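# Place the green block into the blue tray

## Task

Get the green block to rest inside the blue tray, with the robot still upright and not leaning at the end, and with nothing knocked or moved outside the work area.

## Robot and tools

Robot: a Rainbow Robotics RB-Y1 in simulation. It has a wheeled base (two drive wheels plus two rear casters, no sideways motion), a bending torso (leg with ankle, knee, hip), a head with head_camera, and left and right arms, each with a parallel gripper and a wrist camera (left_wrist_camera, right_wrist_camera). The camera cases jut out sideways and can strike things. The base is 0.58 m wide, extends 0.10 m in front of the drive axle and 0.57 m behind it, and sweeps a 0.58 m radius when spinning in place.

Frames: the base frame has its origin on the floor between the drive wheels, x forward, y left, z up, in metres. chest, left_hand and right_hand are reported in it. A hand point sits between the finger pads, 0.03 m back from the tips; fingers point along the hand's -z and close along its x. Reported hand positions can be off, more so when reaching far or loaded. base_odometry is in the frame the base had at the start, counts wheel rotation only (slip shows as travel), heading in rad, positive to the left.

Tool move: one action per call. Optional cameras (list of head_camera, left_wrist_camera, right_wrist_camera or all) and blocking (default true: returns once everything is at rest; false returns within about 0.5 s while motion continues). Action forms:
- base: a single object {x_m_s, turn_rad_s, for_s}, a velocity command, not a position. x_m_s is forward speed, 0.005 to 1.5 m/s in either sign or 0; turn_rad_s is leftward turn rate, 0.02 to 1.509 rad/s either sign or 0; for_s 0.1 to 5 s. Distance is roughly speed times for_s; acceleration is 0.4 m/s² (turns 0.5 rad/s²), and coasting to rest can take up to about 3 s after for_s. Omitted velocities are 0.
- joints: one object keyed by joint name giving absolute targets in rad (grippers in m of pad opening). Ranges: torso_squat_rad 0 to 1.2, torso_shift_rad -0.3 to 0.6, torso_pitch_rad -0.2 to 1.4 (positive bows forward), torso_yaw_rad -1.5 to 1.5 (positive left; raise both arms sideways at least 0.2 rad first); shoulder_pitch ±2.356 (negative swings forward/up); left_shoulder_roll 0 to 3.141, right_shoulder_roll -3.141 to 0 (both lift outward); shoulder_yaw ±2.094; elbow -2.617 to 0.01 (negative bends); forearm_roll ±3.141; wrist_pitch -1.57 to 1.919; hand_roll ±2.705; gripper 0 to 0.1 m; head_pan_rad ±0.523 (positive left); head_tilt_rad -0.35 to 1.57 (positive down). Torso combined limits: squat+shift<=1.52; squat-shift+pitch<=1.57; shift+0.5pitch-0.4squat<=0.7; shift+0.3pitch-0.5squat<=0.39.
- target: an absolute pose for one hand: side ("left" or "right"), x, y, z in metres in the base frame (-3 to 3), quat_wxyz as printed on the hand lines. It is converted to joint angles and moves along an arc; split long moves into short steps. May only be combined with min_time_s, and is refused if a prior move is still running.
- min_time_s: 0.1 to 8 s, the shortest duration for arm, head and torso motions.
- contact_limits: gripper current cap in mA (200 to 672.5, default 672.5), persistent until changed.
A move with no action just reports state and images.

Results: "move" reads done or the worst status. Hand statuses: reached (within 10 mm and 2 degrees), short (with the miss) or refused (with reason). Joint words: done, off_target, stopped, not_followed, time_out, contact_stop (torso only), limit_stop_at_<name>, torque_fault, limit_stop_at_motor_heat. Any refusal or unrequested stop cancels the remaining move, wait and finished_scene calls in that reply. lidar_m lists 12 distances, 30° sectors counter-clockwise from straight ahead, "-" for nothing seen. motor_effort is wheel effort in percent (peak in brackets); at rest under about 30 is normal. Joint torques, external torques and wrist force/torque are raw and offset, useful only as trends. wheel_motors_off is 1 while the wheel motors are cut.

Other tools: wait(seconds 0 to 10, cameras) lets time pass and returns early once running moves settle; stop(cameras) brakes everything; zoom_image(camera, region [x0,y0,x1,y1] pixels, max 504 square) enlarges the latest image; finished_scene ends the scene for good.

Grasping: command an opening at least 0.005 m below the block's width; off_target or done then both mean a grip. Each arm handles up to 3 kg.

Avoid: fast bending or stopping with arms extended forward (tipping), torso past its limits, driving into furniture or under a table edge that catches the body, arms clashing or pressing on each other (can end the scene), dropping the block from height, hard pushes that cause torque faults (10 s freeze) or motor overheating from holding stretched poses. Thinking time lets the scene run on, so be quick.

Each tool is called after "Request:" as name(argument=value, ...) on one line, values as JSON.

## Session

Request:
move()

Scene clock: 0.00 s.
Joint torques (N m): no reading
External joint torques (N m): no reading
Wrist force (N): no reading
Wrist torque (N m): no reading
Wrist force, peak (N): no reading
base_odometry: x=+0.000 y=+0.000 heading=+0.000
lidar_m: 2.63 2.48 1.61 1.48 1.58 2.41 2.48 2.51 2.95 2.29 2.32 2.87
base_status: not commanded
joint_positions: torso_squat_rad=+0.350 torso_shift_rad=+0.000 torso_pitch_rad=+0.000 torso_yaw_rad=+0.000 left_shoulder_pitch_rad=-0.044 left_shoulder_roll_rad=+0.013 left_shoulder_yaw_rad=+0.015 left_elbow_rad=-0.286 left_forearm_roll_rad=+0.033 left_wrist_pitch_rad=-0.012 left_hand_roll_rad=-0.026 left_gripper_m=+0.100 right_shoulder_pitch_rad=-0.021 right_shoulder_roll_rad=-0.025 right_shoulder_yaw_rad=-0.028 right_elbow_rad=-0.274 right_forearm_roll_rad=+0.039 right_wrist_pitch_rad=-0.026 right_hand_roll_rad=+0.041 right_gripper_m=+0.100 head_pan_rad=+0.000 head_tilt_rad=+0.400
joint_status: not commanded
wheel_motors_off: 0
motor_effort: left_wheel=+1 right_wheel=+1
chest: x=-0.2280 y=-0.0003 z=+1.2475 quat_wxyz=(+1.000, +0.000, +0.000, +0.000) (m; base frame)
left_hand: x=-0.0559 y=+0.2293 z=+0.5834 quat_wxyz=(+0.986, +0.006, -0.169, +0.003) (m; base frame)
right_hand: x=-0.0748 y=-0.2412 z=+0.5795 quat_wxyz=(+0.987, -0.019, -0.158, +0.031) (m; base frame)
pictures: head_camera, left_wrist_camera, right_wrist_camera
Images, in order (width x height): head_camera 896x504, left_wrist_camera 644x364, right_wrist_camera 644x364.

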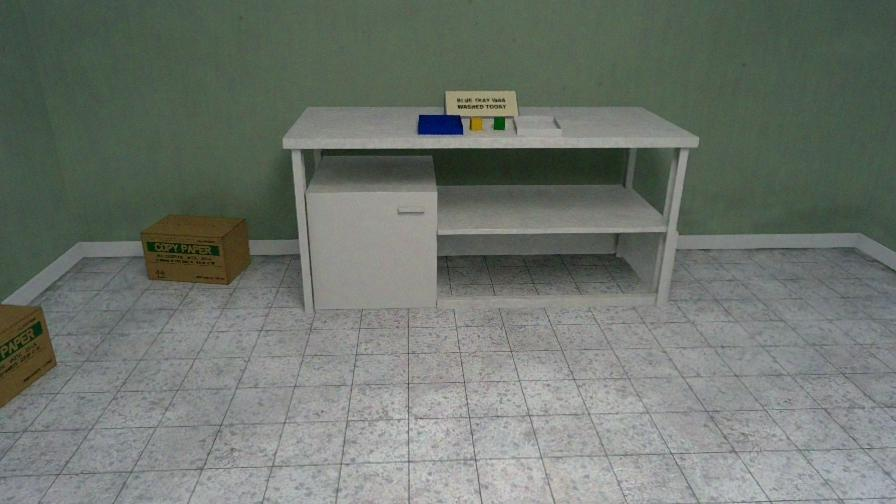

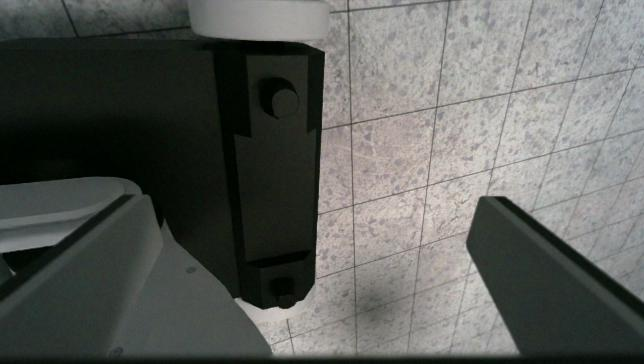

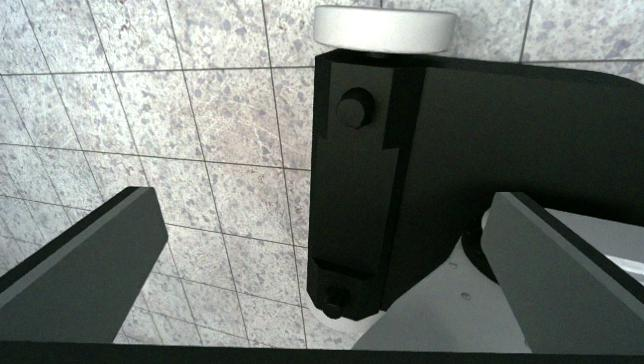

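Request:
zoom_image(camera="head_camera", region=[270, 80, 710, 320])

Request:
zoom_image(camera="head_camera", region=[400, 85, 580, 145])

Scaled by 1.145.

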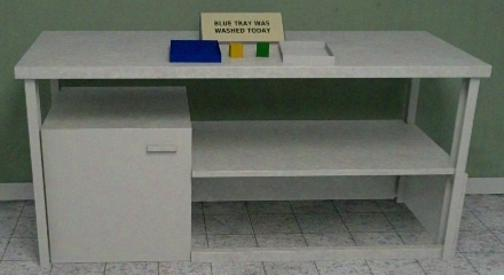

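Scaled by 2.800.

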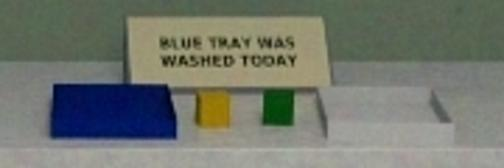

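Request:
move(base={"x_m_s": 0.6, "for_s": 3.5}, joints={"head_tilt_rad": 0.6, "right_shoulder_pitch_rad": -0.3, "right_shoulder_roll_rad": -0.2, "right_shoulder_yaw_rad": 0.0, "right_elbow_rad": -2.2, "right_forearm_roll_rad": 0.0, "right_wrist_pitch_rad": 1.0, "right_hand_roll_rad": 1.57}, min_time_s=3, cameras=["head_camera", "right_wrist_camera"])

Scene clock: 80.30 s.
Joint torques (N m): left_arm=[-4.01 -0.64 0.01 -1.7 -0.02 -0.56 0.14] | right_arm=[-13.95 -3.92 -1.56 -9.23 0.22 -1.99 -0.21]
External joint torques (N m): left_arm=[0.28 -1.21 -0.03 0.62 -0.03 0.19 0.16] | right_arm=[0.59 -0.28 0.67 -1.02 -0.24 -0.01 -0.19]
Wrist force (N): left_arm=[-1.4 -8.9 -14.0] | right_arm=[0.5 4.7 1.8]
Wrist torque (N m): left_arm=[1.42 0.54 0.31] | right_arm=[-0.13 -0.06 -0.06]
Wrist force, peak (N): left_arm=[-1.5 -9.2 -14.7] | right_arm=[0.3 5.3 2.3]
move: done
base_odometry: x=+2.100 y=+0.000 heading=+0.000
lidar_m: 0.94 0.57 0.71 1.72 1.81 2.21 4.56 4.02 2.56 2.45 1.07 1.25
base_status: done (sent for 3.5 of 3.5 s)
joint_positions: torso_squat_rad=+0.350 torso_shift_rad=+0.000 torso_pitch_rad=+0.000 torso_yaw_rad=+0.000 left_shoulder_pitch_rad=-0.044 left_shoulder_roll_rad=+0.013 left_shoulder_yaw_rad=+0.015 left_elbow_rad=-0.286 left_forearm_roll_rad=+0.033 left_wrist_pitch_rad=-0.012 left_hand_roll_rad=-0.026 left_gripper_m=+0.100 right_shoulder_pitch_rad=-0.300 right_shoulder_roll_rad=-0.200 right_shoulder_yaw_rad=+0.000 right_elbow_rad=-2.200 right_forearm_roll_rad=+0.000 right_wrist_pitch_rad=+1.000 right_hand_roll_rad=+1.570 right_gripper_m=+0.100 head_pan_rad=+0.000 head_tilt_rad=+0.600
joint_status: all done
wheel_motors_off: 0
motor_effort: left_wheel=-2(25) right_wheel=-1(42)
chest: x=-0.2280 y=-0.0003 z=+1.2475 quat_wxyz=(+1.000, +0.000, +0.000, +0.000) (m; base frame)
left_hand: x=-0.0558 y=+0.2293 z=+0.5834 quat_wxyz=(+0.986, +0.006, -0.169, +0.003) (m; base frame)
right_hand: x=+0.2905 y=-0.2157 z=+1.2387 quat_wxyz=(+0.456, -0.520, -0.435, +0.577) (m; base frame)
pictures: head_camera, right_wrist_camera
Images, in order (width x height): head_camera 896x504, right_wrist_camera 644x364.

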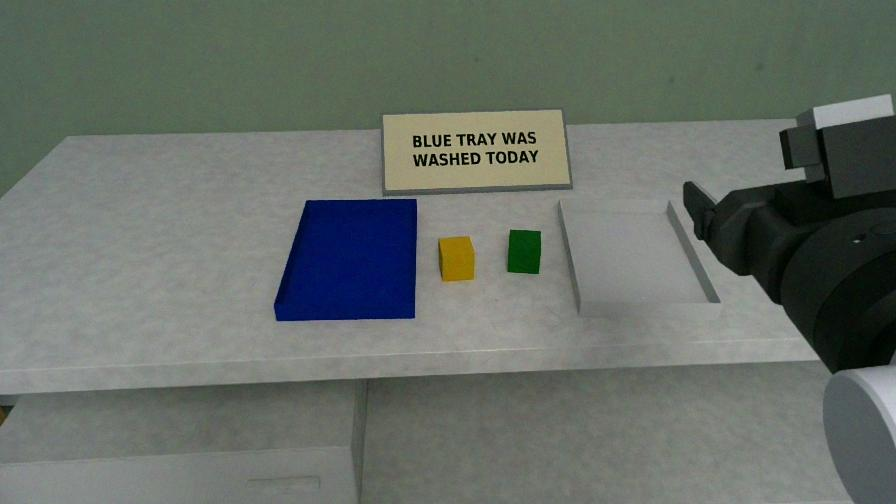

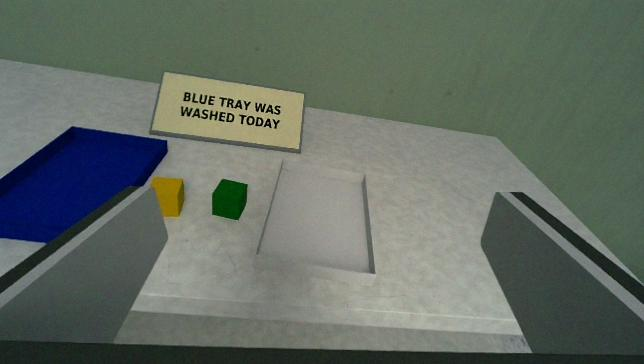

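Request:
zoom_image(camera="head_camera", region=[260, 180, 740, 340])

Request:
zoom_image(camera="right_wrist_camera", region=[0, 60, 400, 300])

Scaled by 1.050.

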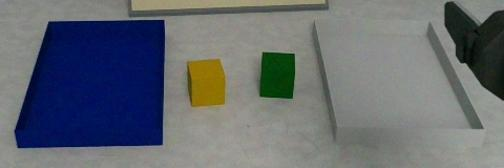

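Scaled by 1.260 from the camera's 644x364 image, which has a finer 828x468 frame.

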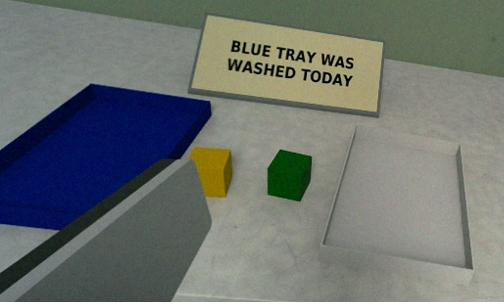

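Request:
move(base={"x_m_s": 0.32, "for_s": 1.0}, joints={"head_tilt_rad": 0.65, "torso_pitch_rad": 0.28, "right_shoulder_pitch_rad": -0.6, "right_shoulder_roll_rad": -0.2, "right_elbow_rad": -2.17, "right_wrist_pitch_rad": 1.7, "right_gripper_m": 0.08}, min_time_s=1.2, cameras=["head_camera", "right_wrist_camera"])

Scene clock: 214.03 s.
Joint torques (N m): left_arm=[3.56 -0.48 -0.45 0.81 0.01 -0.19 0.08] | right_arm=[-13.94 -4.1 -1.3 -8.13 0.26 -1.51 -0.17]
External joint torques (N m): left_arm=[0.3 -0.92 -0.53 0.17 0 0.03 0.08] | right_arm=[0.36 -0.43 0.62 -0.28 -0.24 -0.07 -0.16]
Wrist force (N): left_arm=[0.0 -8.9 -14.8] | right_arm=[0.6 3.0 -2.4]
Wrist torque (N m): left_arm=[1.42 0.60 0.32] | right_arm=[-0.07 -0.02 -0.01]
Wrist force, peak (N): left_arm=[-0.1 -9.3 -14.8] | right_arm=[0.7 5.2 2.0]
move: done
base_odometry: x=+2.420 y=+0.000 heading=+0.000
lidar_m: 0.88 0.29 0.31 0.67 1.78 2.45 4.88 3.97 2.62 2.43 0.93 0.97
base_status: done (sent for 1 of 1 s)
joint_positions: torso_squat_rad=+0.350 torso_shift_rad=+0.000 torso_pitch_rad=+0.280 torso_yaw_rad=+0.000 left_shoulder_pitch_rad=-0.044 left_shoulder_roll_rad=+0.013 left_shoulder_yaw_rad=+0.015 left_elbow_rad=-0.286 left_forearm_roll_rad=+0.033 left_wrist_pitch_rad=-0.012 left_hand_roll_rad=-0.026 left_gripper_m=+0.100 right_shoulder_pitch_rad=-0.600 right_shoulder_roll_rad=-0.200 right_shoulder_yaw_rad=+0.000 right_elbow_rad=-2.170 right_forearm_roll_rad=+0.000 right_wrist_pitch_rad=+1.700 right_hand_roll_rad=+1.570 right_gripper_m=+0.080 head_pan_rad=+0.000 head_tilt_rad=+0.650
joint_status: all done
wheel_motors_off: 0
motor_effort: left_wheel=-1(22) right_wheel=+0(21)
chest: x=-0.1425 y=-0.0003 z=+1.2354 quat_wxyz=(+0.990, +0.000, +0.140, +0.000) (m; base frame)
left_hand: x=-0.1606 y=+0.2293 z=+0.5497 quat_wxyz=(+1.000, +0.006, -0.030, +0.002) (m; base frame)
right_hand: x=+0.3347 y=-0.2006 z=+1.0739 quat_wxyz=(+0.578, -0.309, -0.222, +0.722) (m; base frame)
pictures: head_camera, right_wrist_camera
Images, in order (width x height): head_camera 896x504, right_wrist_camera 644x364.

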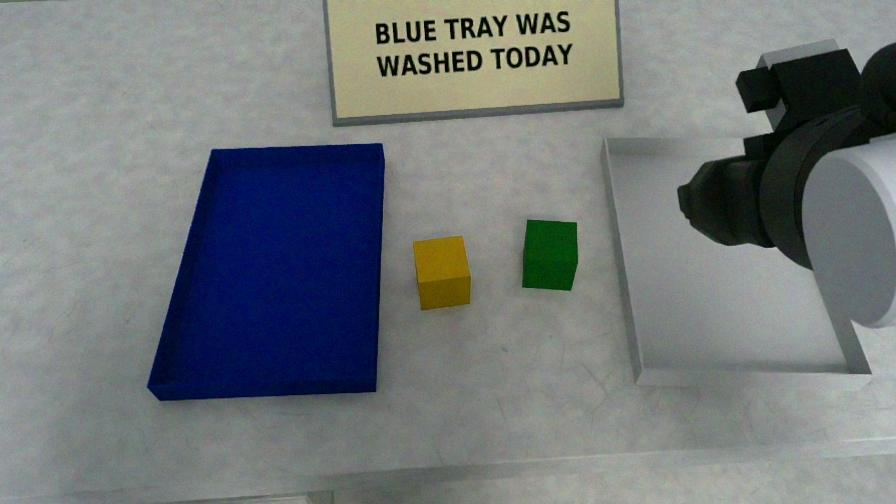

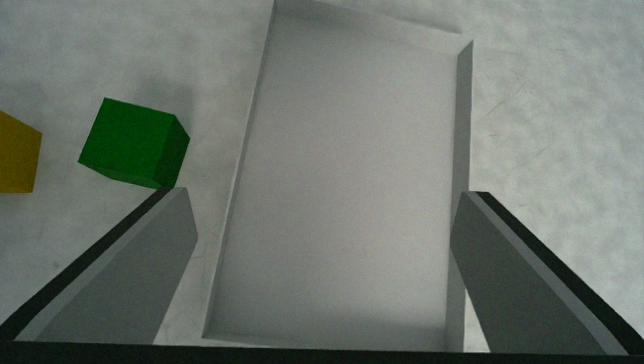

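Request:
move(target={"side": "right", "x": 0.31, "y": -0.112, "z": 1.02, "quat_wxyz": [0.6642, -0.2425, -0.2425, 0.6642]}, cameras=["head_camera", "right_wrist_camera"])

Scene clock: 251.97 s.
Joint torques (N m): left_arm=[3.74 -0.29 0 0.63 -0.12 -0.19 -0.14] | right_arm=[-11.62 0.67 -1.55 -9.27 0.21 -1.39 -0.02]
External joint torques (N m): left_arm=[0.47 -0.72 -0.08 -0.01 -0.13 0.03 -0.14] | right_arm=[1.77 -0.79 -1.3 -0.61 -0.34 -0.07 -0.02]
Wrist force (N): left_arm=[0.0 -9.2 -14.4] | right_arm=[-1.3 1.6 -2.5]
Wrist torque (N m): left_arm=[1.47 0.61 0.32] | right_arm=[0.10 -0.16 0.02]
Wrist force, peak (N): left_arm=[0.1 -9.4 -15.0] | right_arm=[-0.9 3.5 -3.6]
move: done
base_odometry: x=+2.420 y=+0.000 heading=+0.000
lidar_m: 0.89 0.29 0.30 0.66 1.78 2.45 4.88 3.98 2.62 2.43 0.93 0.96
base_status: not commanded
joint_positions: torso_squat_rad=+0.350 torso_shift_rad=+0.000 torso_pitch_rad=+0.280 torso_yaw_rad=+0.000 left_shoulder_pitch_rad=-0.044 left_shoulder_roll_rad=+0.013 left_shoulder_yaw_rad=+0.015 left_elbow_rad=-0.286 left_forearm_roll_rad=+0.033 left_wrist_pitch_rad=-0.012 left_hand_roll_rad=-0.026 left_gripper_m=+0.100 right_shoulder_pitch_rad=-0.531 right_shoulder_roll_rad=+0.000 right_shoulder_yaw_rad=+0.208 right_elbow_rad=-2.080 right_forearm_roll_rad=+0.211 right_wrist_pitch_rad=+1.638 right_hand_roll_rad=+1.263 right_gripper_m=+0.080 head_pan_rad=+0.000 head_tilt_rad=+0.650
joint_status: all done
wheel_motors_off: 0
motor_effort: left_wheel=-2(5) right_wheel=+0(1)
chest: x=-0.1425 y=-0.0003 z=+1.2354 quat_wxyz=(+0.990, +0.000, +0.140, +0.000) (m; base frame)
left_hand: x=-0.1606 y=+0.2293 z=+0.5496 quat_wxyz=(+1.000, +0.006, -0.030, +0.002) (m; base frame)
right_hand: x=+0.3099 y=-0.1118 z=+1.0203 quat_wxyz=(+0.664, -0.242, -0.243, +0.665) (m; base frame)
right_hand_status: reached (checked arc, planned for 0.5 s): 0 mm and 0.1 deg off.
pictures: head_camera, right_wrist_camera
Images, in order (width x height): head_camera 896x504, right_wrist_camera 644x364.

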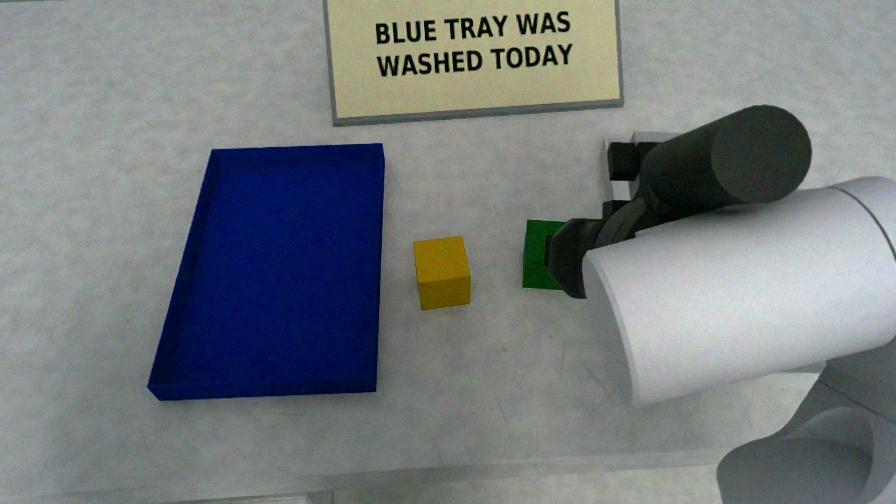

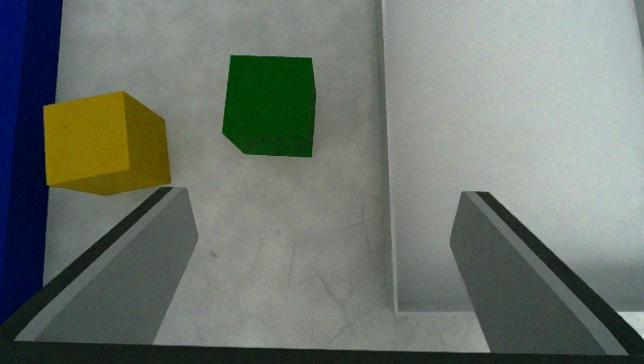

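Request:
zoom_image(camera="right_wrist_camera", region=[160, 20, 420, 200])

Request:
zoom_image(camera="head_camera", region=[400, 190, 660, 340])

Scaled by 1.938 from the camera's 644x364 image, which has a finer 828x468 frame.

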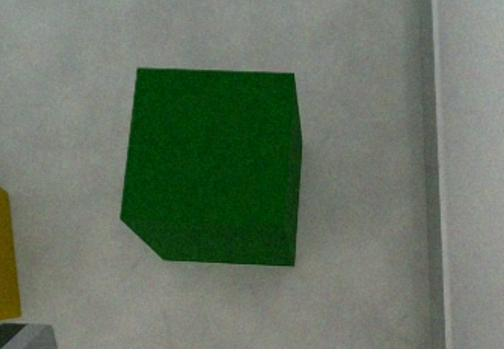

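Scaled by 1.938.

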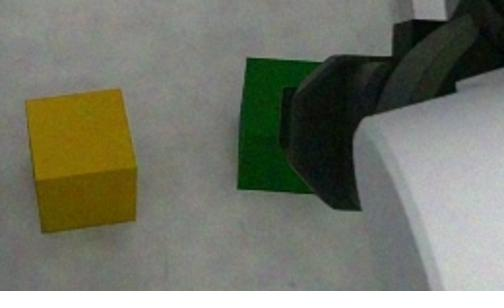

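Request:
move(target={"side": "right", "x": 0.345, "y": -0.087, "z": 0.995, "quat_wxyz": [0.6642, -0.2425, -0.2425, 0.6642]}, cameras=["head_camera", "right_wrist_camera"])

Scene clock: 314.77 s.
Joint torques (N m): left_arm=[4.08 -0.08 0.09 0.71 0 0.07 -0.02] | right_arm=[-14.82 1.37 -0.41 -9.65 0.44 -1.16 -0.11]
External joint torques (N m): left_arm=[0.81 -0.52 0.02 0.07 -0.01 0.29 -0.02] | right_arm=[0.55 -0.17 0.13 -0.38 -0.23 0.12 -0.11]
Wrist force (N): left_arm=[0.3 -9.2 -14.8] | right_arm=[-1.2 2.3 -2.9]
Wrist torque (N m): left_arm=[1.45 0.64 0.30] | right_arm=[0.07 -0.16 0.05]
Wrist force, peak (N): left_arm=[0.2 -9.2 -15.0] | right_arm=[-1.3 3.0 -3.4]
move: done
base_odometry: x=+2.420 y=+0.000 heading=+0.000
lidar_m: 0.89 0.29 0.30 0.66 1.78 2.45 4.88 3.97 2.61 2.43 0.93 0.96
base_status: not commanded
joint_positions: torso_squat_rad=+0.350 torso_shift_rad=+0.000 torso_pitch_rad=+0.280 torso_yaw_rad=+0.000 left_shoulder_pitch_rad=-0.044 left_shoulder_roll_rad=+0.013 left_shoulder_yaw_rad=+0.015 left_elbow_rad=-0.286 left_forearm_roll_rad=+0.033 left_wrist_pitch_rad=-0.012 left_hand_roll_rad=-0.026 left_gripper_m=+0.100 right_shoulder_pitch_rad=-0.626 right_shoulder_roll_rad=+0.000 right_shoulder_yaw_rad=+0.227 right_elbow_rad=-1.843 right_forearm_roll_rad=+0.214 right_wrist_pitch_rad=+1.503 right_hand_roll_rad=+1.176 right_gripper_m=+0.080 head_pan_rad=+0.000 head_tilt_rad=+0.650
joint_status: all done
wheel_motors_off: 0
motor_effort: left_wheel=+0(4) right_wheel=+1(1)
chest: x=-0.1425 y=-0.0003 z=+1.2354 quat_wxyz=(+0.990, +0.000, +0.140, +0.000) (m; base frame)
left_hand: x=-0.1606 y=+0.2293 z=+0.5496 quat_wxyz=(+1.000, +0.006, -0.030, +0.002) (m; base frame)
right_hand: x=+0.3450 y=-0.0870 z=+0.9951 quat_wxyz=(+0.664, -0.242, -0.243, +0.664) (m; base frame)
right_hand_status: reached (checked arc, planned for 0.6 s): 0 mm and 0.0 deg off.
pictures: head_camera, right_wrist_camera
Images, in order (width x height): head_camera 896x504, right_wrist_camera 644x364.

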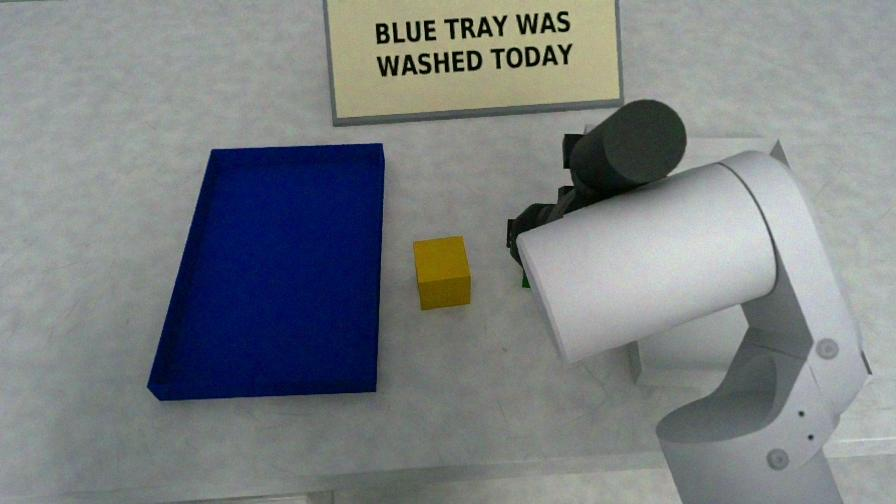

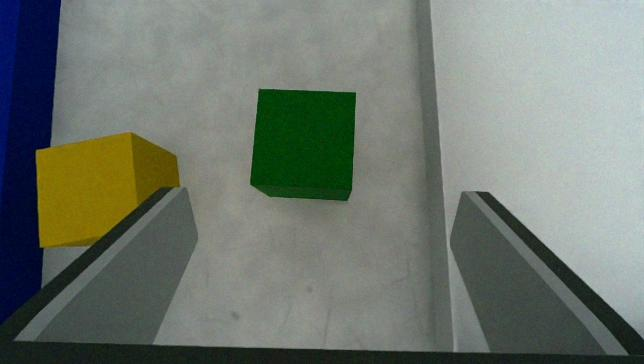

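Request:
zoom_image(camera="right_wrist_camera", region=[170, 70, 470, 250])

Scaled by 1.680 from the camera's 644x364 image, which has a finer 828x468 frame.

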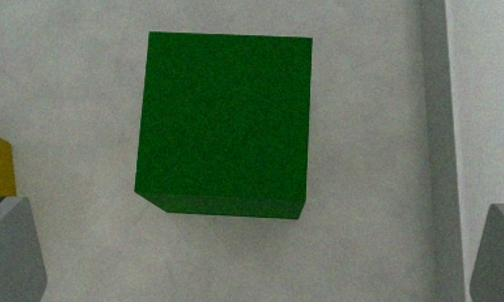

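Request:
move(target={"side": "right", "x": 0.368, "y": -0.079, "z": 0.935, "quat_wxyz": [0.6642, -0.2425, -0.2425, 0.6642]}, cameras=["head_camera", "right_wrist_camera"])

Scene clock: 371.13 s.
Joint torques (N m): left_arm=[3.75 -0.88 0.14 0.94 -0.18 -0.04 -0.08] | right_arm=[-15.94 1.68 -0.41 -10.66 0.68 -1.05 -0.14]
External joint torques (N m): left_arm=[0.48 -1.32 0.07 0.3 -0.18 0.18 -0.08] | right_arm=[0.27 0.2 0.28 -0.75 -0.07 0.19 -0.14]
Wrist force (N): left_arm=[0.3 -9.1 -14.4] | right_arm=[-1.4 1.7 -2.4]
Wrist torque (N m): left_arm=[1.45 0.63 0.32] | right_arm=[0.12 -0.17 0.04]
Wrist force, peak (N): left_arm=[0.2 -9.5 -14.8] | right_arm=[-0.5 3.7 -4.2]
move: done
base_odometry: x=+2.420 y=+0.000 heading=+0.000
lidar_m: 0.88 0.30 0.30 0.66 1.79 2.44 4.88 3.98 2.62 2.43 0.93 0.96
base_status: not commanded
joint_positions: torso_squat_rad=+0.350 torso_shift_rad=+0.000 torso_pitch_rad=+0.280 torso_yaw_rad=+0.000 left_shoulder_pitch_rad=-0.044 left_shoulder_roll_rad=+0.013 left_shoulder_yaw_rad=+0.015 left_elbow_rad=-0.286 left_forearm_roll_rad=+0.033 left_wrist_pitch_rad=-0.012 left_hand_roll_rad=-0.026 left_gripper_m=+0.100 right_shoulder_pitch_rad=-0.642 right_shoulder_roll_rad=-0.006 right_shoulder_yaw_rad=+0.238 right_elbow_rad=-1.578 right_forearm_roll_rad=+0.221 right_wrist_pitch_rad=+1.260 right_hand_roll_rad=+1.103 right_gripper_m=+0.080 head_pan_rad=+0.000 head_tilt_rad=+0.650
joint_status: all done
wheel_motors_off: 0
motor_effort: left_wheel=+0(4) right_wheel=+0(1)
chest: x=-0.1425 y=-0.0003 z=+1.2354 quat_wxyz=(+0.990, +0.000, +0.140, +0.000) (m; base frame)
left_hand: x=-0.1606 y=+0.2293 z=+0.5497 quat_wxyz=(+1.000, +0.006, -0.030, +0.002) (m; base frame)
right_hand: x=+0.3679 y=-0.0791 z=+0.9351 quat_wxyz=(+0.664, -0.242, -0.243, +0.664) (m; base frame)
right_hand_status: reached (checked arc, planned for 0.6 s): 0 mm and 0.0 deg off.
pictures: head_camera, right_wrist_camera
Images, in order (width x height): head_camera 896x504, right_wrist_camera 644x364.

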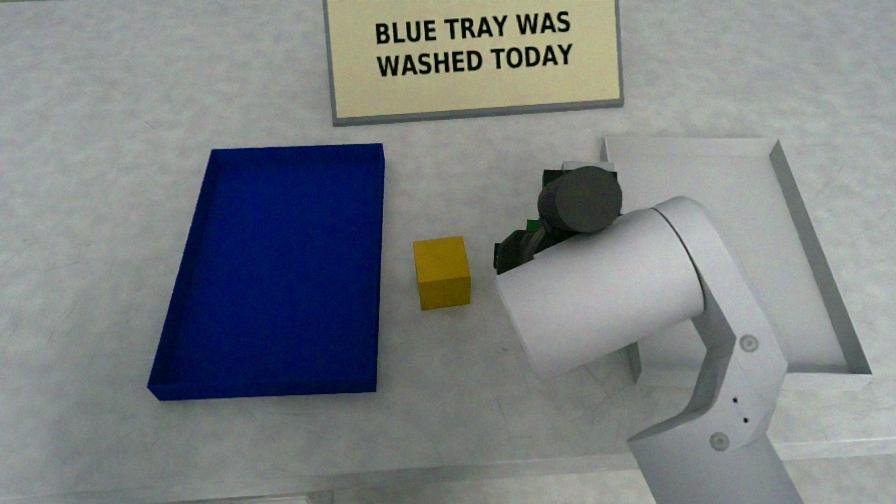

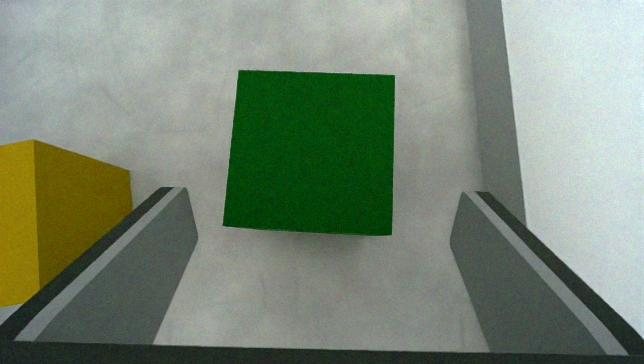

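Request:
move(target={"side": "right", "x": 0.402, "y": -0.0765, "z": 0.915, "quat_wxyz": [0.6838, -0.2497, -0.2351, 0.6440]}, min_time_s=0.8, cameras=["head_camera", "right_wrist_camera"])

Scene clock: 392.37 s.
Joint torques (N m): left_arm=[3.5 0.05 0.55 0.62 -0.11 -0.22 -0.03] | right_arm=[-18 1.22 -2.33 -9.96 0.71 -1.1 -0.13]
External joint torques (N m): left_arm=[0.23 -0.39 0.48 -0.03 -0.11 0.01 -0.03] | right_arm=[0.37 0.63 -1.54 0.01 -0.13 0.06 -0.13]
Wrist force (N): left_arm=[0.1 -9.1 -14.7] | right_arm=[-1.1 3.0 -2.9]
Wrist torque (N m): left_arm=[1.43 0.61 0.31] | right_arm=[-0.06 -0.15 0.02]
Wrist force, peak (N): left_arm=[0.1 -9.3 -15.1] | right_arm=[-1.9 2.9 -3.1]
move: done
base_odometry: x=+2.420 y=+0.000 heading=+0.000
lidar_m: 0.88 0.29 0.29 0.66 1.79 2.45 4.88 3.98 2.62 2.43 0.93 0.96
base_status: not commanded
joint_positions: torso_squat_rad=+0.350 torso_shift_rad=+0.000 torso_pitch_rad=+0.280 torso_yaw_rad=+0.000 left_shoulder_pitch_rad=-0.044 left_shoulder_roll_rad=+0.013 left_shoulder_yaw_rad=+0.015 left_elbow_rad=-0.286 left_forearm_roll_rad=+0.033 left_wrist_pitch_rad=-0.012 left_hand_roll_rad=-0.026 left_gripper_m=+0.100 right_shoulder_pitch_rad=-0.779 right_shoulder_roll_rad=+0.000 right_shoulder_yaw_rad=+0.211 right_elbow_rad=-1.306 right_forearm_roll_rad=+0.251 right_wrist_pitch_rad=+1.143 right_hand_roll_rad=+0.991 right_gripper_m=+0.080 head_pan_rad=+0.000 head_tilt_rad=+0.650
joint_status: all done
wheel_motors_off: 0
motor_effort: left_wheel=-2(4) right_wheel=+0(1)
chest: x=-0.1425 y=-0.0003 z=+1.2354 quat_wxyz=(+0.990, +0.000, +0.140, +0.000) (m; base frame)
left_hand: x=-0.1606 y=+0.2293 z=+0.5497 quat_wxyz=(+1.000, +0.006, -0.030, +0.002) (m; base frame)
right_hand: x=+0.4019 y=-0.0765 z=+0.9151 quat_wxyz=(+0.684, -0.250, -0.235, +0.644) (m; base frame)
right_hand_status: reached (checked arc, planned for 0.8 s): 0 mm and 0.0 deg off.
pictures: head_camera, right_wrist_camera
Images, in order (width x height): head_camera 896x504, right_wrist_camera 644x364.

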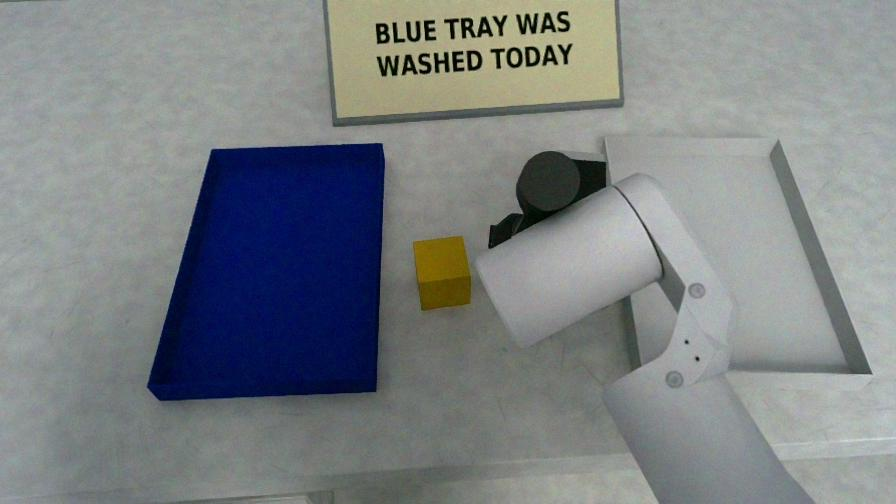

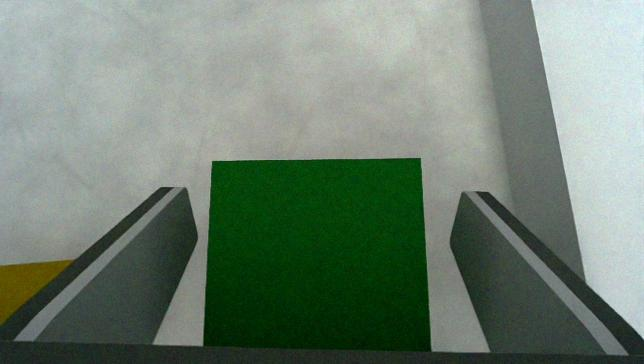

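Request:
move(joints={"right_gripper_m": 0.03}, cameras=["right_wrist_camera"])

Scene clock: 397.07 s.
Joint torques (N m): left_arm=[3.51 -0.57 0.04 0.86 -0.04 -0.05 0.06] | right_arm=[-17.95 1.19 -2.24 -10.01 0.79 -1.13 -0.2]
External joint torques (N m): left_arm=[0.25 -1 -0.04 0.22 -0.04 0.17 0.06] | right_arm=[0.42 0.6 -1.45 -0.04 -0.05 0.03 -0.2]
Wrist force (N): left_arm=[0.3 -9.0 -14.6] | right_arm=[-0.6 1.7 -2.6]
Wrist torque (N m): left_arm=[1.43 0.61 0.30] | right_arm=[0.01 -0.07 0.06]
Wrist force, peak (N): left_arm=[0.2 -9.2 -14.9] | right_arm=[-1.5 2.4 -3.4]
move: off_target
base_odometry: x=+2.420 y=+0.000 heading=+0.000
lidar_m: 0.88 0.29 0.30 0.66 1.78 2.46 4.87 3.98 2.61 2.43 0.93 0.96
base_status: not commanded
joint_positions: torso_squat_rad=+0.350 torso_shift_rad=+0.000 torso_pitch_rad=+0.280 torso_yaw_rad=+0.000 left_shoulder_pitch_rad=-0.044 left_shoulder_roll_rad=+0.013 left_shoulder_yaw_rad=+0.015 left_elbow_rad=-0.286 left_forearm_roll_rad=+0.033 left_wrist_pitch_rad=-0.012 left_hand_roll_rad=-0.026 left_gripper_m=+0.100 right_shoulder_pitch_rad=-0.779 right_shoulder_roll_rad=+0.000 right_shoulder_yaw_rad=+0.211 right_elbow_rad=-1.306 right_forearm_roll_rad=+0.251 right_wrist_pitch_rad=+1.143 right_hand_roll_rad=+0.991 right_gripper_m=+0.049 head_pan_rad=+0.000 head_tilt_rad=+0.650
joint_status: right_gripper_m off_target (ended at +0.049, target +0.030)
wheel_motors_off: 0
motor_effort: left_wheel=+1(3) right_wheel=+0(1)
chest: x=-0.1425 y=-0.0003 z=+1.2354 quat_wxyz=(+0.990, +0.000, +0.140, +0.000) (m; base frame)
left_hand: x=-0.1606 y=+0.2293 z=+0.5497 quat_wxyz=(+1.000, +0.006, -0.030, +0.002) (m; base frame)
right_hand: x=+0.4019 y=-0.0765 z=+0.9151 quat_wxyz=(+0.684, -0.250, -0.235, +0.644) (m; base frame)
pictures: right_wrist_camera
Images, in order (width x height): right_wrist_camera 644x364.

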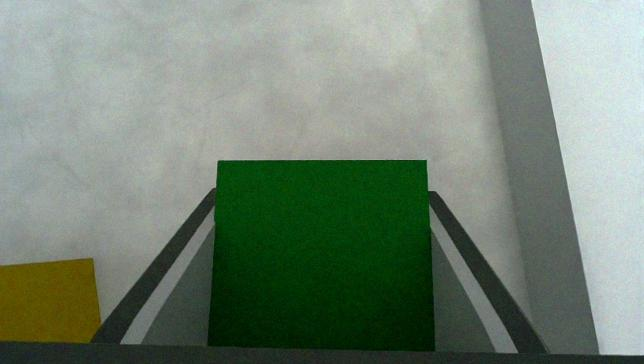

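Request:
move(joints={"left_shoulder_roll_rad": 0.4}, min_time_s=1.0, blocking=true, cameras=[])

Request:
move(target={"side": "right", "x": 0.395, "y": -0.0765, "z": 1.04, "quat_wxyz": [0.6838, -0.2497, -0.2351, 0.6440]}, min_time_s=1.0, cameras=["head_camera", "right_wrist_camera"])

Scene clock: 431.27 s.
Joint torques (N m): left_arm=[3.89 8.96 1.45 0.88 0.06 -0.19 0.09] | right_arm=[-17.92 1.23 -2.26 -10.06 0.71 -1.09 -0.18]
External joint torques (N m): left_arm=[0.27 -1.87 0.09 0.16 0.01 0.02 0.09] | right_arm=[0.45 0.64 -1.46 -0.09 -0.13 0.07 -0.18]
Wrist force (N): left_arm=[0.1 -11.3 -14.1] | right_arm=[-0.8 1.9 -3.1]
Wrist torque (N m): left_arm=[1.56 0.60 0.27] | right_arm=[0.08 -0.16 0.04]
Wrist force, peak (N): left_arm=[0.2 -10.9 -15.0] | right_arm=[-2.0 2.5 -2.9]
move: done
base_odometry: x=+2.420 y=+0.000 heading=+0.000
lidar_m: 0.89 0.29 0.30 0.67 1.79 2.45 4.88 3.98 2.62 2.43 0.93 0.96
base_status: not commanded
joint_positions: torso_squat_rad=+0.350 torso_shift_rad=+0.000 torso_pitch_rad=+0.280 torso_yaw_rad=+0.000 left_shoulder_pitch_rad=-0.044 left_shoulder_roll_rad=+0.400 left_shoulder_yaw_rad=+0.015 left_elbow_rad=-0.286 left_forearm_roll_rad=+0.033 left_wrist_pitch_rad=-0.012 left_hand_roll_rad=-0.026 left_gripper_m=+0.100 right_shoulder_pitch_rad=-0.779 right_shoulder_roll_rad=+0.000 right_shoulder_yaw_rad=+0.211 right_elbow_rad=-1.306 right_forearm_roll_rad=+0.251 right_wrist_pitch_rad=+1.143 right_hand_roll_rad=+0.991 right_gripper_m=+0.049 head_pan_rad=+0.000 head_tilt_rad=+0.650
joint_status: all done
wheel_motors_off: 0
motor_effort: left_wheel=-3(3) right_wheel=+0(1)
chest: x=-0.1425 y=-0.0003 z=+1.2354 quat_wxyz=(+0.990, +0.000, +0.140, +0.000) (m; base frame)
left_hand: x=-0.1423 y=+0.5122 z=+0.6071 quat_wxyz=(+0.980, +0.192, -0.033, -0.049) (m; base frame)
right_hand: x=+0.4020 y=-0.0765 z=+0.9151 quat_wxyz=(+0.684, -0.250, -0.235, +0.644) (m; base frame)
pictures: none
No camera images: "cameras" was empty.

Scene clock: 432.60 s.
Joint torques (N m): left_arm=[4.24 9.75 0.98 0.7 -0.05 0 0.05] | right_arm=[-18.82 -0.31 -2.68 -10.15 0.53 -1.51 -0.07]
External joint torques (N m): left_arm=[0.62 -1.09 -0.38 -0.03 -0.1 0.21 0.05] | right_arm=[0.25 -0.05 -1.78 -1.12 -0.22 -0.27 -0.07]
Wrist force (N): left_arm=[0.3 -11.4 -14.3] | right_arm=[-1.6 2.9 -3.2]
Wrist torque (N m): left_arm=[1.56 0.62 0.29] | right_arm=[0.03 -0.21 -0.10]
Wrist force, peak (N): left_arm=[0.3 -11.5 -14.5] | right_arm=[-2.2 2.7 -4.3]
move: done
base_odometry: x=+2.420 y=+0.000 heading=+0.000
lidar_m: 0.88 0.30 0.30 0.66 1.79 2.45 4.88 3.97 2.61 2.43 0.92 0.96
base_status: not commanded
joint_positions: torso_squat_rad=+0.350 torso_shift_rad=+0.000 torso_pitch_rad=+0.280 torso_yaw_rad=+0.000 left_shoulder_pitch_rad=-0.044 left_shoulder_roll_rad=+0.400 left_shoulder_yaw_rad=+0.015 left_elbow_rad=-0.286 left_forearm_roll_rad=+0.033 left_wrist_pitch_rad=-0.012 left_hand_roll_rad=-0.026 left_gripper_m=+0.100 right_shoulder_pitch_rad=-0.894 right_shoulder_roll_rad=-0.002 right_shoulder_yaw_rad=+0.155 right_elbow_rad=-1.637 right_forearm_roll_rad=+0.204 right_wrist_pitch_rad=+1.565 right_hand_roll_rad=+1.111 right_gripper_m=+0.049 head_pan_rad=+0.000 head_tilt_rad=+0.650
joint_status: all done
wheel_motors_off: 0
motor_effort: left_wheel=-2(4) right_wheel=+0(2)
chest: x=-0.1425 y=-0.0003 z=+1.2354 quat_wxyz=(+0.990, +0.000, +0.140, +0.000) (m; base frame)
left_hand: x=-0.1423 y=+0.5122 z=+0.6071 quat_wxyz=(+0.980, +0.192, -0.033, -0.049) (m; base frame)
right_hand: x=+0.3950 y=-0.0764 z=+1.0399 quat_wxyz=(+0.684, -0.250, -0.235, +0.644) (m; base frame)
right_hand_status: reached (checked arc, planned for 1.0 s): 0 mm and 0.0 deg off.
pictures: head_camera, right_wrist_camera
Images, in order (width x height): head_camera 896x504, right_wrist_camera 644x364.

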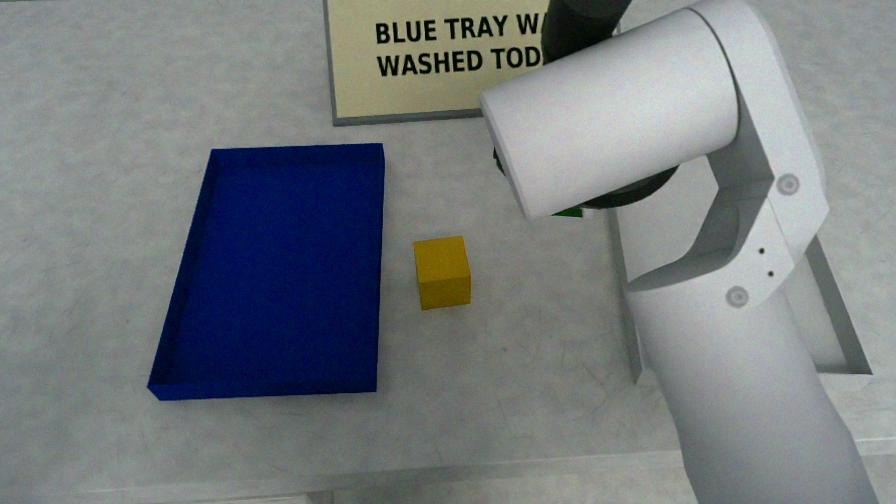

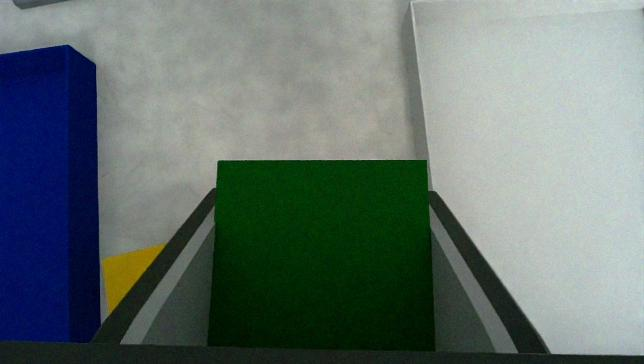

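Request:
move(joints={"torso_yaw_rad": 0.5}, cameras=["head_camera", "right_wrist_camera"])

Scene clock: 443.03 s.
Joint torques (N m): left_arm=[2.36 13.1 1.72 0.37 0.03 -0.22 0.19] | right_arm=[-20.13 2.02 -0.22 -9.92 0.43 -1.51 -0.1]
External joint torques (N m): left_arm=[-0.52 -1.2 -0.06 -0.1 -0.04 0.02 0.18] | right_arm=[0.12 -0.27 -0.54 -1.06 -0.08 -0.13 -0.1]
Wrist force (N): left_arm=[0.4 -12.2 -13.8] | right_arm=[-1.8 3.0 -2.8]
Wrist torque (N m): left_arm=[1.61 0.65 0.31] | right_arm=[0.02 -0.21 -0.07]
Wrist force, peak (N): left_arm=[-0.1 -12.0 -14.2] | right_arm=[-1.8 3.4 -3.8]
move: done
base_odometry: x=+2.420 y=+0.000 heading=+0.000
lidar_m: 0.88 0.29 0.31 0.67 1.79 2.45 4.88 3.99 2.61 2.43 0.92 0.96
base_status: not commanded
joint_positions: torso_squat_rad=+0.350 torso_shift_rad=+0.000 torso_pitch_rad=+0.280 torso_yaw_rad=+0.500 left_shoulder_pitch_rad=-0.043 left_shoulder_roll_rad=+0.400 left_shoulder_yaw_rad=+0.015 left_elbow_rad=-0.286 left_forearm_roll_rad=+0.033 left_wrist_pitch_rad=-0.012 left_hand_roll_rad=-0.026 left_gripper_m=+0.100 right_shoulder_pitch_rad=-0.894 right_shoulder_roll_rad=-0.002 right_shoulder_yaw_rad=+0.155 right_elbow_rad=-1.637 right_forearm_roll_rad=+0.204 right_wrist_pitch_rad=+1.565 right_hand_roll_rad=+1.111 right_gripper_m=+0.049 head_pan_rad=+0.000 head_tilt_rad=+0.650
joint_status: all done
wheel_motors_off: 0
motor_effort: left_wheel=-2(4) right_wheel=+0(2)
chest: x=-0.1425 y=-0.0003 z=+1.2354 quat_wxyz=(+0.959, +0.035, +0.135, +0.245) (m; base frame)
left_hand: x=-0.3990 y=+0.5327 z=+0.6809 quat_wxyz=(+0.948, +0.261, +0.017, +0.183) (m; base frame)
right_hand: x=+0.3630 y=+0.2065 z=+1.0492 quat_wxyz=(+0.526, -0.139, -0.331, +0.771) (m; base frame)
pictures: head_camera, right_wrist_camera
Images, in order (width x height): head_camera 896x504, right_wrist_camera 644x364.

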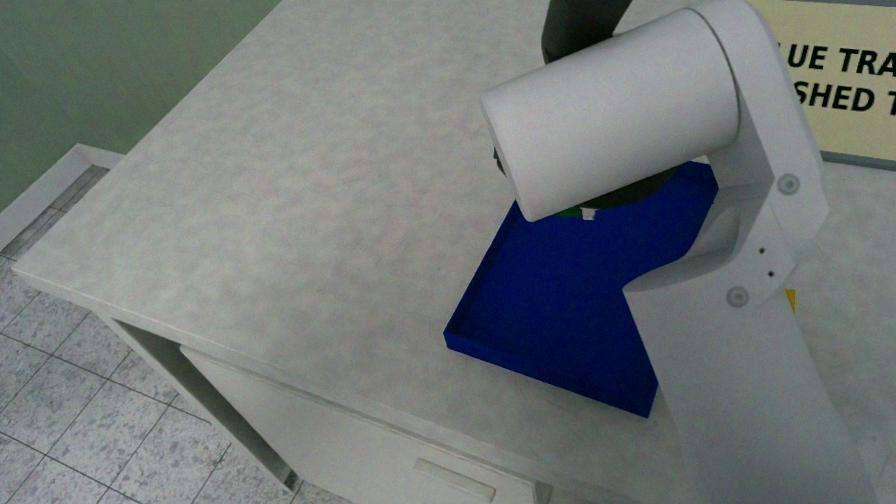

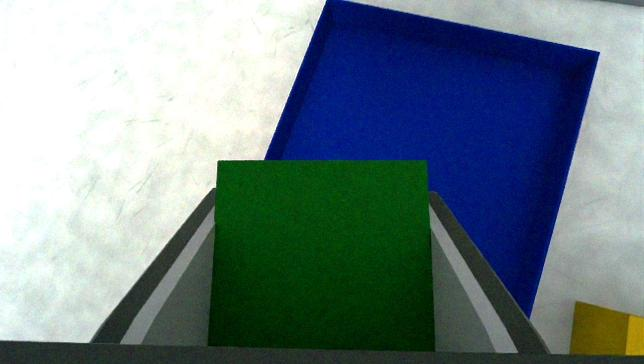

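Request:
move(target={"side": "right", "x": 0.36, "y": 0.2, "z": 0.99, "quat_wxyz": [0.4993, -0.1823, -0.2905, 0.7956]}, min_time_s=1.0, cameras=["head_camera", "right_wrist_camera"])

Scene clock: 484.37 s.
Joint torques (N m): left_arm=[2.39 13.27 1.48 0.3 -0.01 -0.13 0.22] | right_arm=[-17.89 2.25 0.99 -9.74 0.81 -1.52 0.01]
External joint torques (N m): left_arm=[-0.49 -1.03 -0.29 -0.17 -0.08 0.11 0.21] | right_arm=[1.76 -0.74 1.02 -0.33 0.07 -0.27 0.02]
Wrist force (N): left_arm=[-0.1 -11.9 -13.7] | right_arm=[-1.2 2.8 -3.0]
Wrist torque (N m): left_arm=[1.57 0.58 0.27] | right_arm=[0.08 -0.17 -0.05]
Wrist force, peak (N): left_arm=[0.2 -12.3 -14.2] | right_arm=[-2.4 3.7 -3.4]
move: done
base_odometry: x=+2.420 y=+0.000 heading=+0.000
lidar_m: 0.89 0.30 0.30 0.66 1.79 2.45 4.88 3.98 2.62 2.43 0.93 0.95
base_status: not commanded
joint_positions: torso_squat_rad=+0.350 torso_shift_rad=+0.000 torso_pitch_rad=+0.280 torso_yaw_rad=+0.500 left_shoulder_pitch_rad=-0.043 left_shoulder_roll_rad=+0.400 left_shoulder_yaw_rad=+0.015 left_elbow_rad=-0.286 left_forearm_roll_rad=+0.033 left_wrist_pitch_rad=-0.012 left_hand_roll_rad=-0.026 left_gripper_m=+0.100 right_shoulder_pitch_rad=-0.817 right_shoulder_roll_rad=-0.020 right_shoulder_yaw_rad=+0.236 right_elbow_rad=-1.537 right_forearm_roll_rad=+0.271 right_wrist_pitch_rad=+1.469 right_hand_roll_rad=+1.121 right_gripper_m=+0.049 head_pan_rad=+0.000 head_tilt_rad=+0.650
joint_status: all done
wheel_motors_off: 0
motor_effort: left_wheel=-2(4) right_wheel=+0(2)
chest: x=-0.1425 y=-0.0003 z=+1.2354 quat_wxyz=(+0.959, +0.035, +0.135, +0.245) (m; base frame)
left_hand: x=-0.3990 y=+0.5327 z=+0.6809 quat_wxyz=(+0.948, +0.261, +0.017, +0.183) (m; base frame)
right_hand: x=+0.3596 y=+0.1997 z=+0.9905 quat_wxyz=(+0.499, -0.182, -0.291, +0.796) (m; base frame)
right_hand_status: reached (checked arc, planned for 1.0 s): 1 mm and 0.1 deg off.
pictures: head_camera, right_wrist_camera
Images, in order (width x height): head_camera 896x504, right_wrist_camera 644x364.

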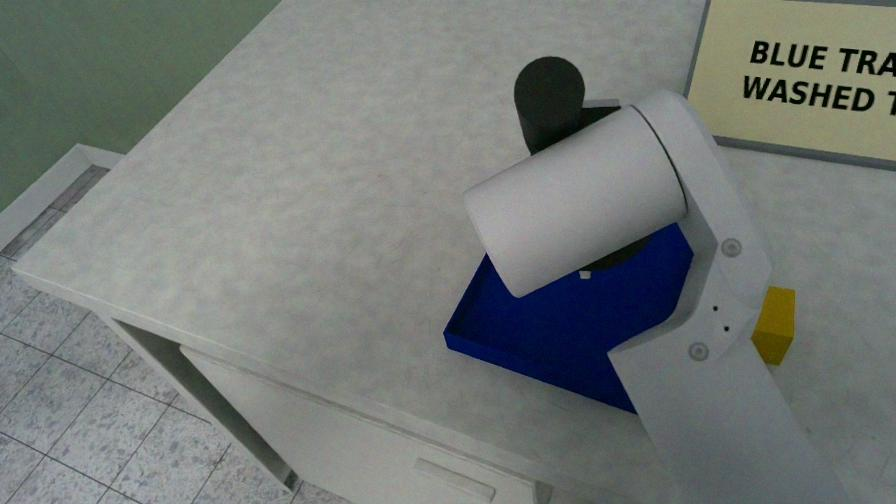

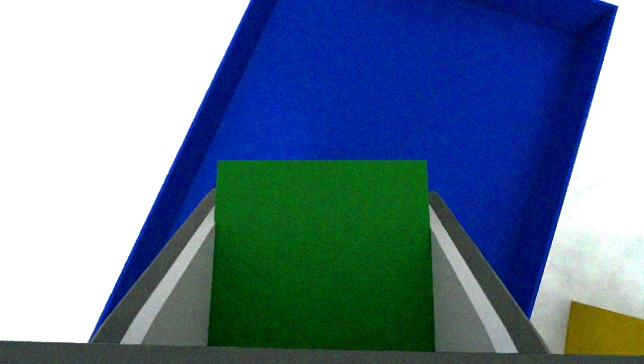

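Request:
move(target={"side": "right", "x": 0.36, "y": 0.2, "z": 0.927, "quat_wxyz": [0.4993, -0.1823, -0.2905, 0.7956]}, min_time_s=1.2, cameras=["head_camera", "right_wrist_camera"])

Request:
move(target={"side": "right", "x": 0.36, "y": 0.2, "z": 0.921, "quat_wxyz": [0.4993, -0.1823, -0.2905, 0.7956]}, min_time_s=0.8, cameras=["right_wrist_camera"])

Scene clock: 494.17 s.
Joint torques (N m): left_arm=[2.71 13.3 1.36 0.29 -0.09 -0.26 0.07] | right_arm=[-17.18 2.34 0.88 -10.25 0.88 -1.49 -0.27]
External joint torques (N m): left_arm=[-0.16 -1 -0.41 -0.18 -0.15 -0.02 0.06] | right_arm=[1.92 -1.01 0.96 -0.34 0.08 -0.29 -0.27]
Wrist force (N): left_arm=[0.2 -12.0 -14.0] | right_arm=[-1.1 3.2 -3.1]
Wrist torque (N m): left_arm=[1.62 0.62 0.28] | right_arm=[-0.01 -0.15 0.01]
Wrist force, peak (N): left_arm=[0.0 -12.2 -14.3] | right_arm=[-1.1 3.6 -4.0]
move: done
base_odometry: x=+2.420 y=+0.000 heading=+0.000
lidar_m: 0.89 0.29 0.30 0.66 1.79 2.46 4.88 3.98 2.61 2.43 0.92 0.96
base_status: not commanded
joint_positions: torso_squat_rad=+0.350 torso_shift_rad=+0.000 torso_pitch_rad=+0.280 torso_yaw_rad=+0.500 left_shoulder_pitch_rad=-0.043 left_shoulder_roll_rad=+0.400 left_shoulder_yaw_rad=+0.015 left_elbow_rad=-0.286 left_forearm_roll_rad=+0.033 left_wrist_pitch_rad=-0.012 left_hand_roll_rad=-0.026 left_gripper_m=+0.100 right_shoulder_pitch_rad=-0.746 right_shoulder_roll_rad=-0.033 right_shoulder_yaw_rad=+0.266 right_elbow_rad=-1.395 right_forearm_roll_rad=+0.287 right_wrist_pitch_rad=+1.269 right_hand_roll_rad=+1.053 right_gripper_m=+0.049 head_pan_rad=+0.000 head_tilt_rad=+0.650
joint_status: all done
wheel_motors_off: 0
motor_effort: left_wheel=-2(4) right_wheel=+1(2)
chest: x=-0.1425 y=-0.0003 z=+1.2354 quat_wxyz=(+0.959, +0.035, +0.135, +0.245) (m; base frame)
left_hand: x=-0.3990 y=+0.5327 z=+0.6809 quat_wxyz=(+0.948, +0.261, +0.017, +0.183) (m; base frame)
right_hand: x=+0.3600 y=+0.2001 z=+0.9273 quat_wxyz=(+0.499, -0.182, -0.291, +0.796) (m; base frame)
right_hand_status: reached (checked arc, planned for 1.2 s): 0 mm and 0.0 deg off.
pictures: head_camera, right_wrist_camera
Images, in order (width x height): head_camera 896x504, right_wrist_camera 644x364.

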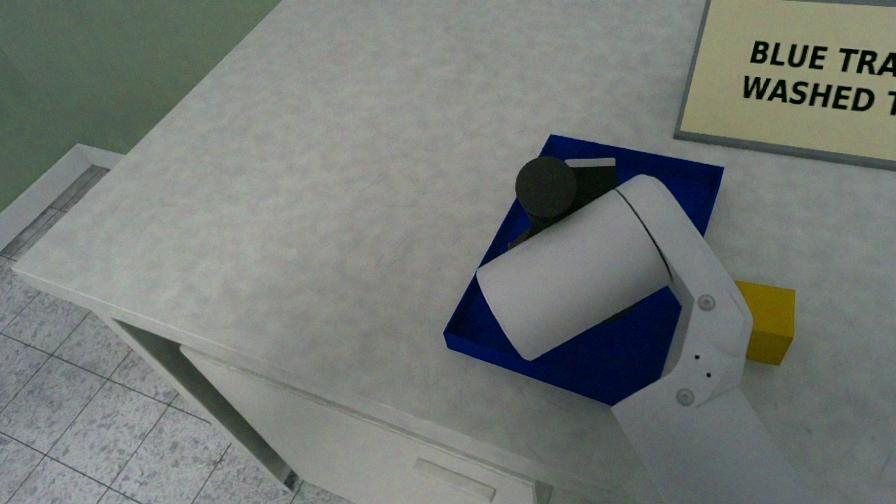

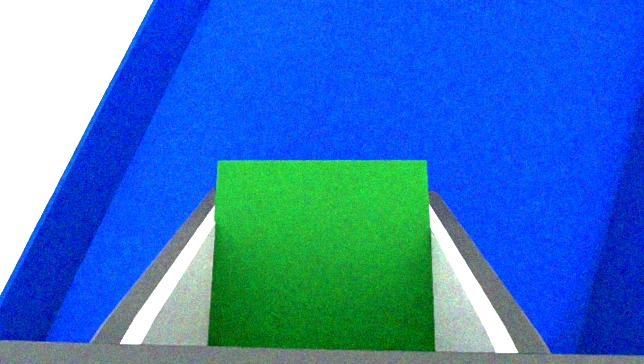

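Scene clock: 495.30 s.
Joint torques (N m): left_arm=[2.58 13.08 0.94 0.37 -0.16 0 -0.11] | right_arm=[-16.82 2.38 1.03 -10.07 0.94 -1.5 -0.44]
External joint torques (N m): left_arm=[-0.29 -1.22 -0.83 -0.1 -0.22 0.24 -0.11] | right_arm=[2.24 -0.99 1.1 -0.14 0.13 -0.29 -0.44]
Wrist force (N): left_arm=[0.3 -11.8 -14.1] | right_arm=[-1.0 3.2 -3.6]
Wrist torque (N m): left_arm=[1.58 0.64 0.30] | right_arm=[-0.03 -0.14 0.04]
Wrist force, peak (N): left_arm=[0.4 -11.9 -14.2] | right_arm=[-1.8 3.7 -3.4]
move: done
base_odometry: x=+2.420 y=+0.000 heading=+0.000
lidar_m: 0.89 0.29 0.30 0.67 1.79 2.45 4.88 3.98 2.61 2.43 0.92 0.96
base_status: not commanded
joint_positions: torso_squat_rad=+0.350 torso_shift_rad=+0.000 torso_pitch_rad=+0.280 torso_yaw_rad=+0.500 left_shoulder_pitch_rad=-0.043 left_shoulder_roll_rad=+0.400 left_shoulder_yaw_rad=+0.015 left_elbow_rad=-0.286 left_forearm_roll_rad=+0.033 left_wrist_pitch_rad=-0.012 left_hand_roll_rad=-0.026 left_gripper_m=+0.100 right_shoulder_pitch_rad=-0.741 right_shoulder_roll_rad=-0.034 right_shoulder_yaw_rad=+0.268 right_elbow_rad=-1.380 right_forearm_roll_rad=+0.290 right_wrist_pitch_rad=+1.249 right_hand_roll_rad=+1.047 right_gripper_m=+0.049 head_pan_rad=+0.000 head_tilt_rad=+0.650
joint_status: all done
wheel_motors_off: 0
motor_effort: left_wheel=-2(4) right_wheel=+1(2)
chest: x=-0.1425 y=-0.0003 z=+1.2354 quat_wxyz=(+0.959, +0.035, +0.135, +0.245) (m; base frame)
left_hand: x=-0.3990 y=+0.5327 z=+0.6809 quat_wxyz=(+0.948, +0.261, +0.017, +0.183) (m; base frame)
right_hand: x=+0.3599 y=+0.2000 z=+0.9214 quat_wxyz=(+0.499, -0.182, -0.291, +0.796) (m; base frame)
right_hand_status: reached (checked arc, planned for 0.8 s): 0 mm and 0.0 deg off.
pictures: right_wrist_camera
Images, in order (width x height): right_wrist_camera 644x364.

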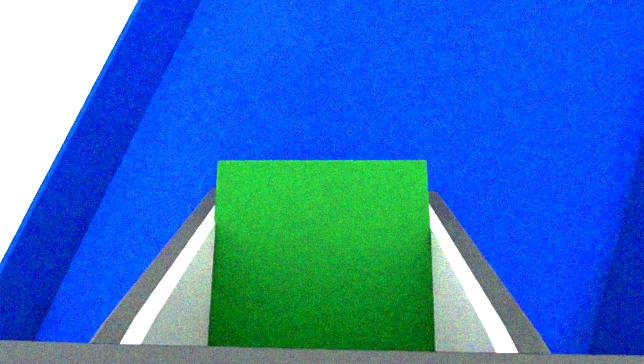

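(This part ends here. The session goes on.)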